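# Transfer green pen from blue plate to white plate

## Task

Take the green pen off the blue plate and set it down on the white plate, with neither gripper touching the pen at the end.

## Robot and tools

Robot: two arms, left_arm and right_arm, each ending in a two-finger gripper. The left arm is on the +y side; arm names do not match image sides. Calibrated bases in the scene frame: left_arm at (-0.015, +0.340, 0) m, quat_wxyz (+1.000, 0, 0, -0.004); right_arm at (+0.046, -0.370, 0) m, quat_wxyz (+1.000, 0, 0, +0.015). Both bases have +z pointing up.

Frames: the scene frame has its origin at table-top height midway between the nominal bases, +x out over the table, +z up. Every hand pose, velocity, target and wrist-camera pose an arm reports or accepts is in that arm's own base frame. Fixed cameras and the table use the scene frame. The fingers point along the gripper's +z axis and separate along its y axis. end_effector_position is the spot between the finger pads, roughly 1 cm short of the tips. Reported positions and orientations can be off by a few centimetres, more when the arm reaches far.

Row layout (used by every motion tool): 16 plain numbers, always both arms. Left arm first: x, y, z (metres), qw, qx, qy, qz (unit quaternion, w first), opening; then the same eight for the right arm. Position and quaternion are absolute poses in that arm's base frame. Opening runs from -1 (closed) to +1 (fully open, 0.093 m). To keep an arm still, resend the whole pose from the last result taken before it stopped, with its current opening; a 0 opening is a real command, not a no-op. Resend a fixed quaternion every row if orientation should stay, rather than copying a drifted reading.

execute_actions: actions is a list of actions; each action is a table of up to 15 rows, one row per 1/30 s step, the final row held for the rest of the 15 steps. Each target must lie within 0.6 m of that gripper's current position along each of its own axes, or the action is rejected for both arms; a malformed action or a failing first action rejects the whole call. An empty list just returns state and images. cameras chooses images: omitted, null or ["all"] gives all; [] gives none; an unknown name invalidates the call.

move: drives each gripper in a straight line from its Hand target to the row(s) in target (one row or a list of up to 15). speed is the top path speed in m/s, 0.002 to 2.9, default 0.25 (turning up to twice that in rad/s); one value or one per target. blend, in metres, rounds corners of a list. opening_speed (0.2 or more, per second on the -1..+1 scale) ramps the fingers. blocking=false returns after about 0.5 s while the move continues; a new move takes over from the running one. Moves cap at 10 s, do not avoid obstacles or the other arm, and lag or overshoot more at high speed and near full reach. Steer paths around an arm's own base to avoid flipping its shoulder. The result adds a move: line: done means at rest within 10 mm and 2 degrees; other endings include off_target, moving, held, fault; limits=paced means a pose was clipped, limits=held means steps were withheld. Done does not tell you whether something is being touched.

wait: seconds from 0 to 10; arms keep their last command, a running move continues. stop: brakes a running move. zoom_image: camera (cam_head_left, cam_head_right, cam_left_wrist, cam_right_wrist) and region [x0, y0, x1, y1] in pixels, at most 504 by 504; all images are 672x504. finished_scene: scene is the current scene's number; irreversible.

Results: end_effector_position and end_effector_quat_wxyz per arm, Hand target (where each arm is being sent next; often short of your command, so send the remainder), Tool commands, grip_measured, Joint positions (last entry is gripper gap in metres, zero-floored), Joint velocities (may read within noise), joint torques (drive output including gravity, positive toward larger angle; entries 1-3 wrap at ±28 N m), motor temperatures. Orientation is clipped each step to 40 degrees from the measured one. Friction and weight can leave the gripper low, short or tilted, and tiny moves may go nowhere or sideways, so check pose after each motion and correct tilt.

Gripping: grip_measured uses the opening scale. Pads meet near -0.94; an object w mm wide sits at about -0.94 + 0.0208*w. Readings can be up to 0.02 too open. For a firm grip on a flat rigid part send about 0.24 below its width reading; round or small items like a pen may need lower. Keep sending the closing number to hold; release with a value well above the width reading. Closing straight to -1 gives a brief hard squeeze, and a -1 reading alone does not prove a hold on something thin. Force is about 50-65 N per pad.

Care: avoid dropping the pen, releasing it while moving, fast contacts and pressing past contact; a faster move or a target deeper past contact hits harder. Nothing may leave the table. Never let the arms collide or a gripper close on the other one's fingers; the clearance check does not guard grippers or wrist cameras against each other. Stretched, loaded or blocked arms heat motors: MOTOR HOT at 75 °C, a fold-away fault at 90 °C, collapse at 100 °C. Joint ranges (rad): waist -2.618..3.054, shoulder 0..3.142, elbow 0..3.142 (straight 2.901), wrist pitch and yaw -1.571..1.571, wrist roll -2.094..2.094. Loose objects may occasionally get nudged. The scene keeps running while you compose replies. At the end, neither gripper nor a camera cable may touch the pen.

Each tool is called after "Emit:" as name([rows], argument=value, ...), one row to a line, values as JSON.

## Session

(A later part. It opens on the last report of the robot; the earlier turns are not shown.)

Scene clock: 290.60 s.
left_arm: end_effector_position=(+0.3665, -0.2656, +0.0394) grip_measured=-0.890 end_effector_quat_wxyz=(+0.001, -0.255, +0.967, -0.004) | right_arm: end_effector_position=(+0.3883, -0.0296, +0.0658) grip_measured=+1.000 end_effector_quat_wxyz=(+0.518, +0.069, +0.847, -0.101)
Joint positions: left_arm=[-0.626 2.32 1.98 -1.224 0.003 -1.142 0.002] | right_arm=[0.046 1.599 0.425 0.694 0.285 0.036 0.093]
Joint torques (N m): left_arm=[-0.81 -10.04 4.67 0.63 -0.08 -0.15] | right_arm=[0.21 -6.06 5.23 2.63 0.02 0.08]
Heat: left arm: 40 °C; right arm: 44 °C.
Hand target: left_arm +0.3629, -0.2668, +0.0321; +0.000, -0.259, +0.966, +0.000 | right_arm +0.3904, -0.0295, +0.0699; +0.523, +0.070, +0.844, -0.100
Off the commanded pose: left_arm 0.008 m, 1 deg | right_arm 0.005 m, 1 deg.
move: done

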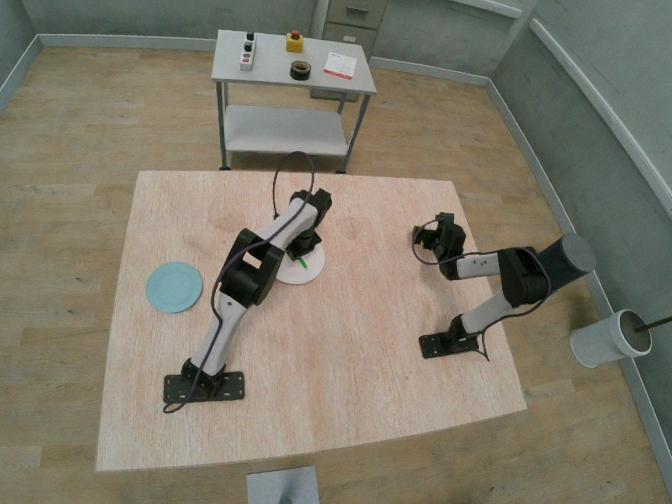

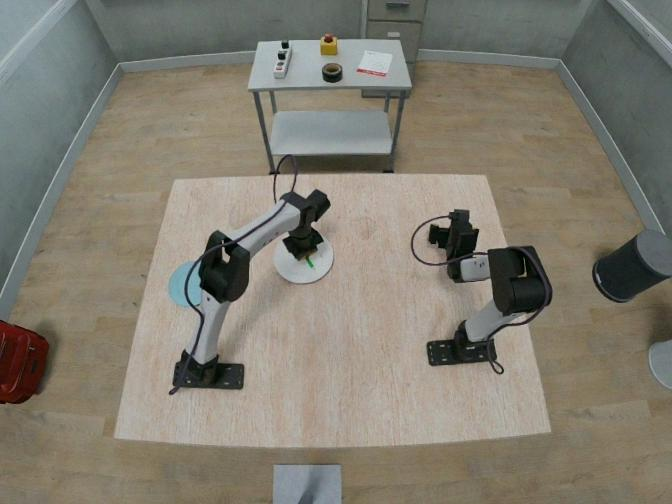

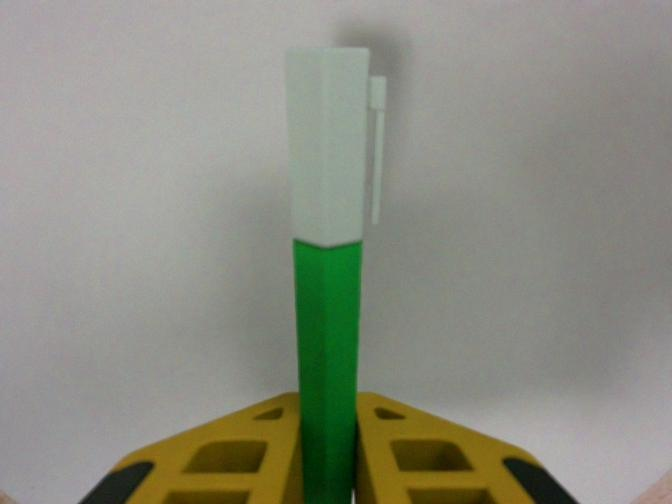

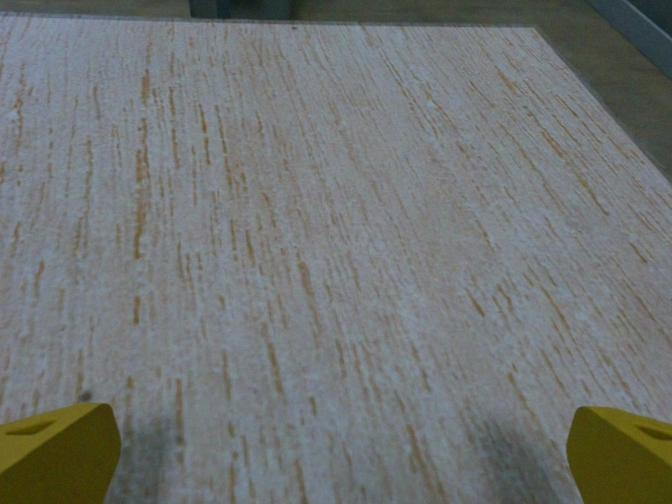

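Emit:
move(target=[0.361, -0.267, 0.020, 0.0, -0.259, 0.966, 0, -0.95, 0.3904, -0.0295, 0.0699, 0.523, 0.070, 0.844, -0.1, 1], speed=0.05, cameras=["cam_left_wrist"])

Scene clock: 296.27 s.
left_arm: end_effector_position=(+0.3656, -0.2649, +0.0277) grip_measured=-0.890 end_effector_quat_wxyz=(+0.002, -0.257, +0.966, -0.004) | right_arm: end_effector_position=(+0.3883, -0.0296, +0.0658) grip_measured=+1.000 end_effector_quat_wxyz=(+0.518, +0.069, +0.847, -0.101)
Joint positions: left_arm=[-0.626 2.32 1.934 -1.176 0.003 -1.145 0.002] | right_arm=[0.046 1.599 0.425 0.694 0.285 0.036 0.093]
Joint torques (N m): left_arm=[-1.06 -9.96 4.66 0.63 -0.08 -0.15] | right_arm=[0.18 -6.06 5.2 2.63 0.02 0.09]
Heat: left arm: 40 °C; right arm: 44 °C.
Hand target: left_arm +0.3609, -0.2669, +0.0202; +0.000, -0.259, +0.966, +0.000 | right_arm +0.3904, -0.0295, +0.0699; +0.523, +0.070, +0.844, -0.100
Off the commanded pose: left_arm 0.009 m, 1 deg | right_arm 0.005 m, 1 deg.
move: done
Images, in order (width x height): cam_left_wrist 672x504.

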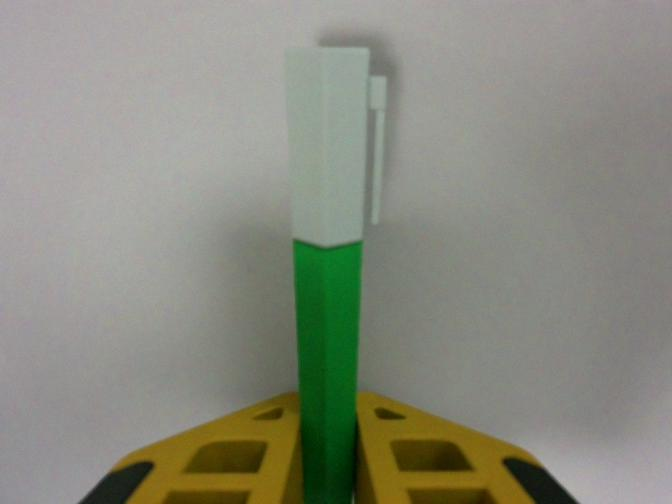

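Emit:
move(target=[0.360, -0.268, 0.013, 0.0, -0.259, 0.966, 0, -0.95, 0.3904, -0.0295, 0.0699, 0.523, 0.070, 0.844, -0.1, 1], speed=0.04, cameras=["cam_left_wrist"])

Scene clock: 300.53 s.
left_arm: end_effector_position=(+0.3635, -0.2662, +0.0233) grip_measured=-0.890 end_effector_quat_wxyz=(+0.001, -0.255, +0.967, -0.004) | right_arm: end_effector_position=(+0.3883, -0.0296, +0.0658) grip_measured=+1.000 end_effector_quat_wxyz=(+0.518, +0.069, +0.847, -0.101)
Joint positions: left_arm=[-0.631 2.32 1.916 -1.159 0.003 -1.147 0.002] | right_arm=[0.046 1.599 0.425 0.694 0.285 0.036 0.093]
Joint torques (N m): left_arm=[-0.88 -9.59 4.41 0.72 -0.08 -0.15] | right_arm=[0.21 -6.02 5.19 2.63 0.01 0.08]
Heat: left arm: 41 °C; right arm: 44 °C.
Hand target: left_arm +0.3599, -0.2678, +0.0131; +0.000, -0.259, +0.966, +0.000 | right_arm +0.3904, -0.0295, +0.0699; +0.523, +0.070, +0.844, -0.100
Off the commanded pose: left_arm 0.011 m, 1 deg | right_arm 0.005 m, 1 deg.
move: off_target (left_arm)
Images, in order (width x height): cam_left_wrist 672x504.

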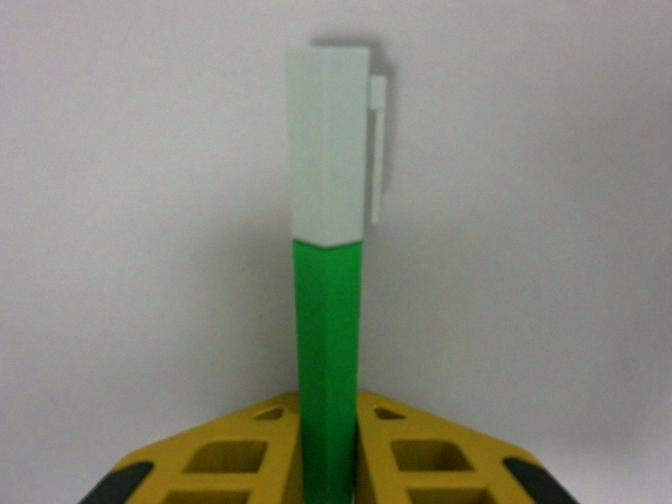

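Emit:
move(target=[0.359, -0.268, 0.006, 0.0, -0.259, 0.966, 0, -0.95, 0.3904, -0.0295, 0.0699, 0.523, 0.070, 0.844, -0.1, 1], speed=0.03, cameras=["cam_left_wrist"])

Scene clock: 308.03 s.
left_arm: end_effector_position=(+0.3632, -0.2660, +0.0217) grip_measured=-0.891 end_effector_quat_wxyz=(+0.001, -0.256, +0.967, -0.004) | right_arm: end_effector_position=(+0.3883, -0.0296, +0.0658) grip_measured=+1.000 end_effector_quat_wxyz=(+0.518, +0.069, +0.847, -0.101)
Joint positions: left_arm=[-0.631 2.32 1.909 -1.153 0.003 -1.149 0.002] | right_arm=[0.046 1.599 0.425 0.694 0.285 0.036 0.093]
Joint torques (N m): left_arm=[-1.01 -9.39 2.97 0.92 -0.08 -0.16] | right_arm=[0.18 -6.08 5.23 2.63 0.01 0.09]
Heat: left arm: 41 °C; right arm: 44 °C.
Hand target: left_arm +0.3586, -0.2676, +0.0064; -0.001, -0.259, +0.966, +0.001 | right_arm +0.3904, -0.0295, +0.0699; +0.523, +0.070, +0.844, -0.100
Off the commanded pose: left_arm 0.016 m, 1 deg | right_arm 0.005 m, 1 deg.
move: off_target (left_arm)
Images, in order (width x height): cam_left_wrist 672x504.

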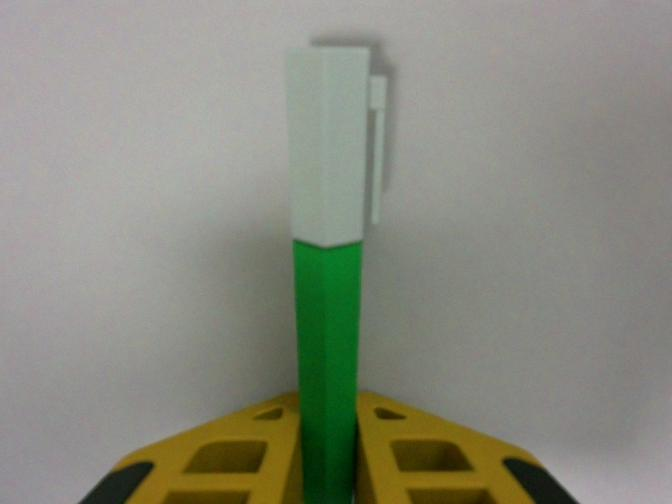

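Emit:
move(target=[0.360, -0.268, 0.013, 0.0, -0.257, 0.966, 0, 0.2, 0.3904, -0.0295, 0.0699, 0.523, 0.070, 0.844, -0.1, 1], speed=0.03, opening_speed=0.6, cameras=["cam_left_wrist"])

Scene clock: 319.60 s.
left_arm: end_effector_position=(+0.3589, -0.2596, +0.0227) grip_measured=+0.197 end_effector_quat_wxyz=(-0.002, -0.256, +0.967, +0.012) | right_arm: end_effector_position=(+0.3883, -0.0296, +0.0658) grip_measured=+1.000 end_effector_quat_wxyz=(+0.518, +0.069, +0.847, -0.101)
Joint positions: left_arm=[-0.631 2.318 1.909 -1.184 -0.013 -1.149 0.055] | right_arm=[0.046 1.599 0.425 0.694 0.285 0.036 0.093]
Joint torques (N m): left_arm=[-0.88 -9.36 4.93 0.9 -0.05 -0.11] | right_arm=[0.23 -6.08 5.19 2.63 0.01 0.08]
Heat: left arm: 42 °C; right arm: 45 °C.
Hand target: left_arm +0.3607, -0.2660, +0.0132; +0.004, -0.257, +0.966, +0.004 | right_arm +0.3904, -0.0295, +0.0699; +0.523, +0.070, +0.844, -0.100
Off the commanded pose: left_arm 0.013 m, 1 deg | right_arm 0.005 m, 1 deg.
move: off_target (left_arm)
Images, in order (width x height): cam_left_wrist 672x504.

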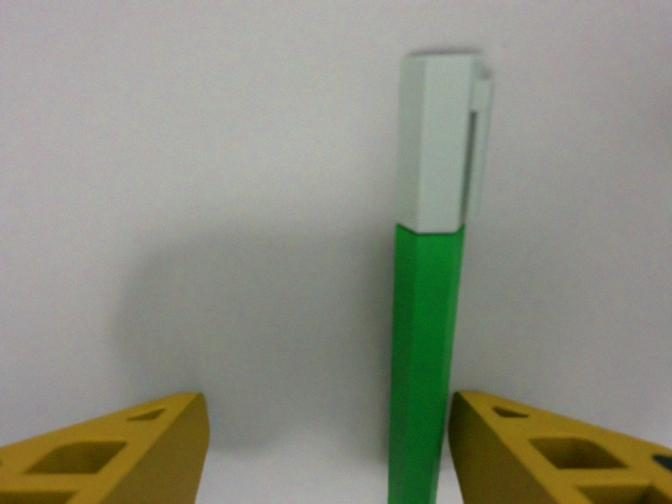

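Emit:
move([
  [0.360, -0.266, 0.018, 0.0, -0.257, 0.966, 0, 0.8, 0.3904, -0.0295, 0.0699, 0.523, 0.070, 0.844, -0.1, 1],
  [0.362, -0.264, 0.09, 0.0, -0.257, 0.966, 0, 0.8, 0.3904, -0.0295, 0.0699, 0.523, 0.070, 0.844, -0.1, 1],
], speed=0.06, opening_speed=0.8)

Scene clock: 329.07 s.
left_arm: end_effector_position=(+0.3562, -0.2606, +0.0742) grip_measured=+0.797 end_effector_quat_wxyz=(-0.013, -0.256, +0.967, +0.015) | right_arm: end_effector_position=(+0.3883, -0.0296, +0.0658) grip_measured=+1.000 end_effector_quat_wxyz=(+0.518, +0.069, +0.847, -0.101)
Joint positions: left_arm=[-0.631 2.315 2.109 -1.405 0.001 -1.149 0.083] | right_arm=[0.046 1.599 0.425 0.694 0.285 0.036 0.093]
Joint torques (N m): left_arm=[0.02 -11.28 10.1 0.2 0.1 0.01] | right_arm=[0.2 -6.06 5.24 2.63 0.01 0.08]
Heat: left arm: 43 °C; right arm: 45 °C.
Hand target: left_arm +0.3605, -0.2656, +0.0900; -0.004, -0.257, +0.966, -0.005 | right_arm +0.3904, -0.0295, +0.0699; +0.523, +0.070, +0.844, -0.100
Off the commanded pose: left_arm 0.017 m, 2 deg | right_arm 0.005 m, 1 deg.
move: off_target (left_arm)

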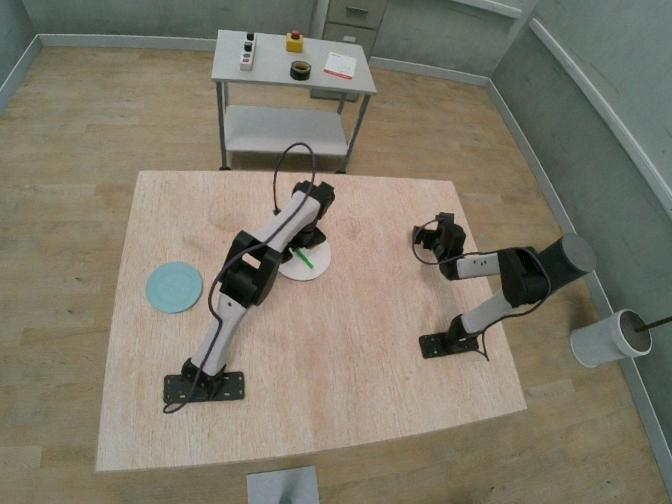

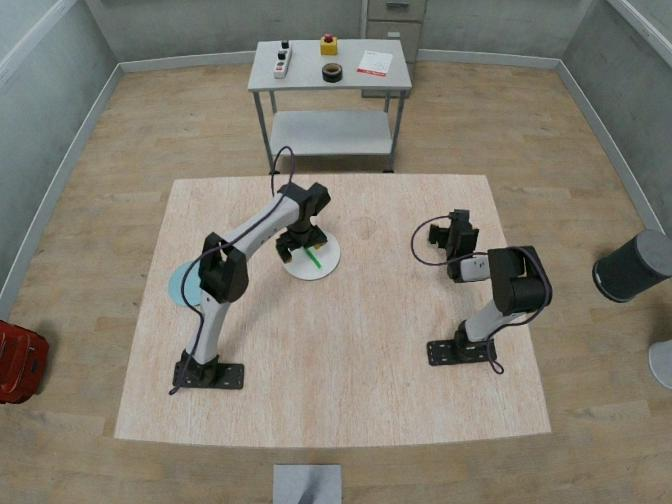

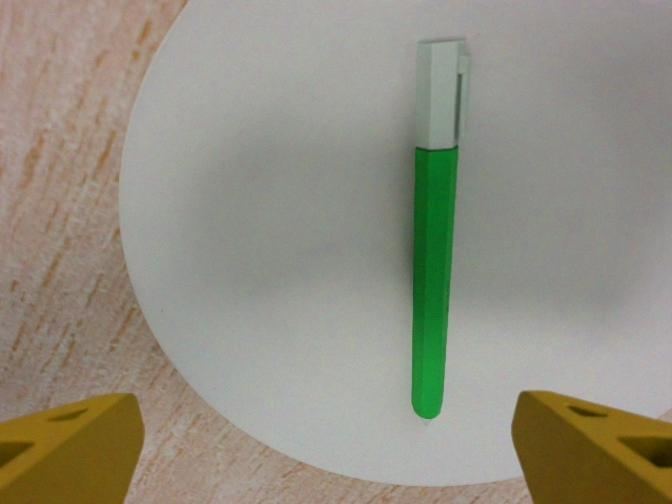

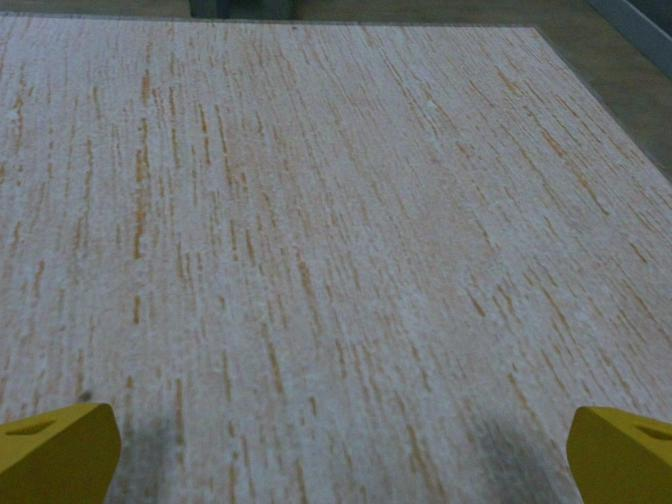

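Emit:
finished_scene(scene=1)

The scene is finished: the task was done.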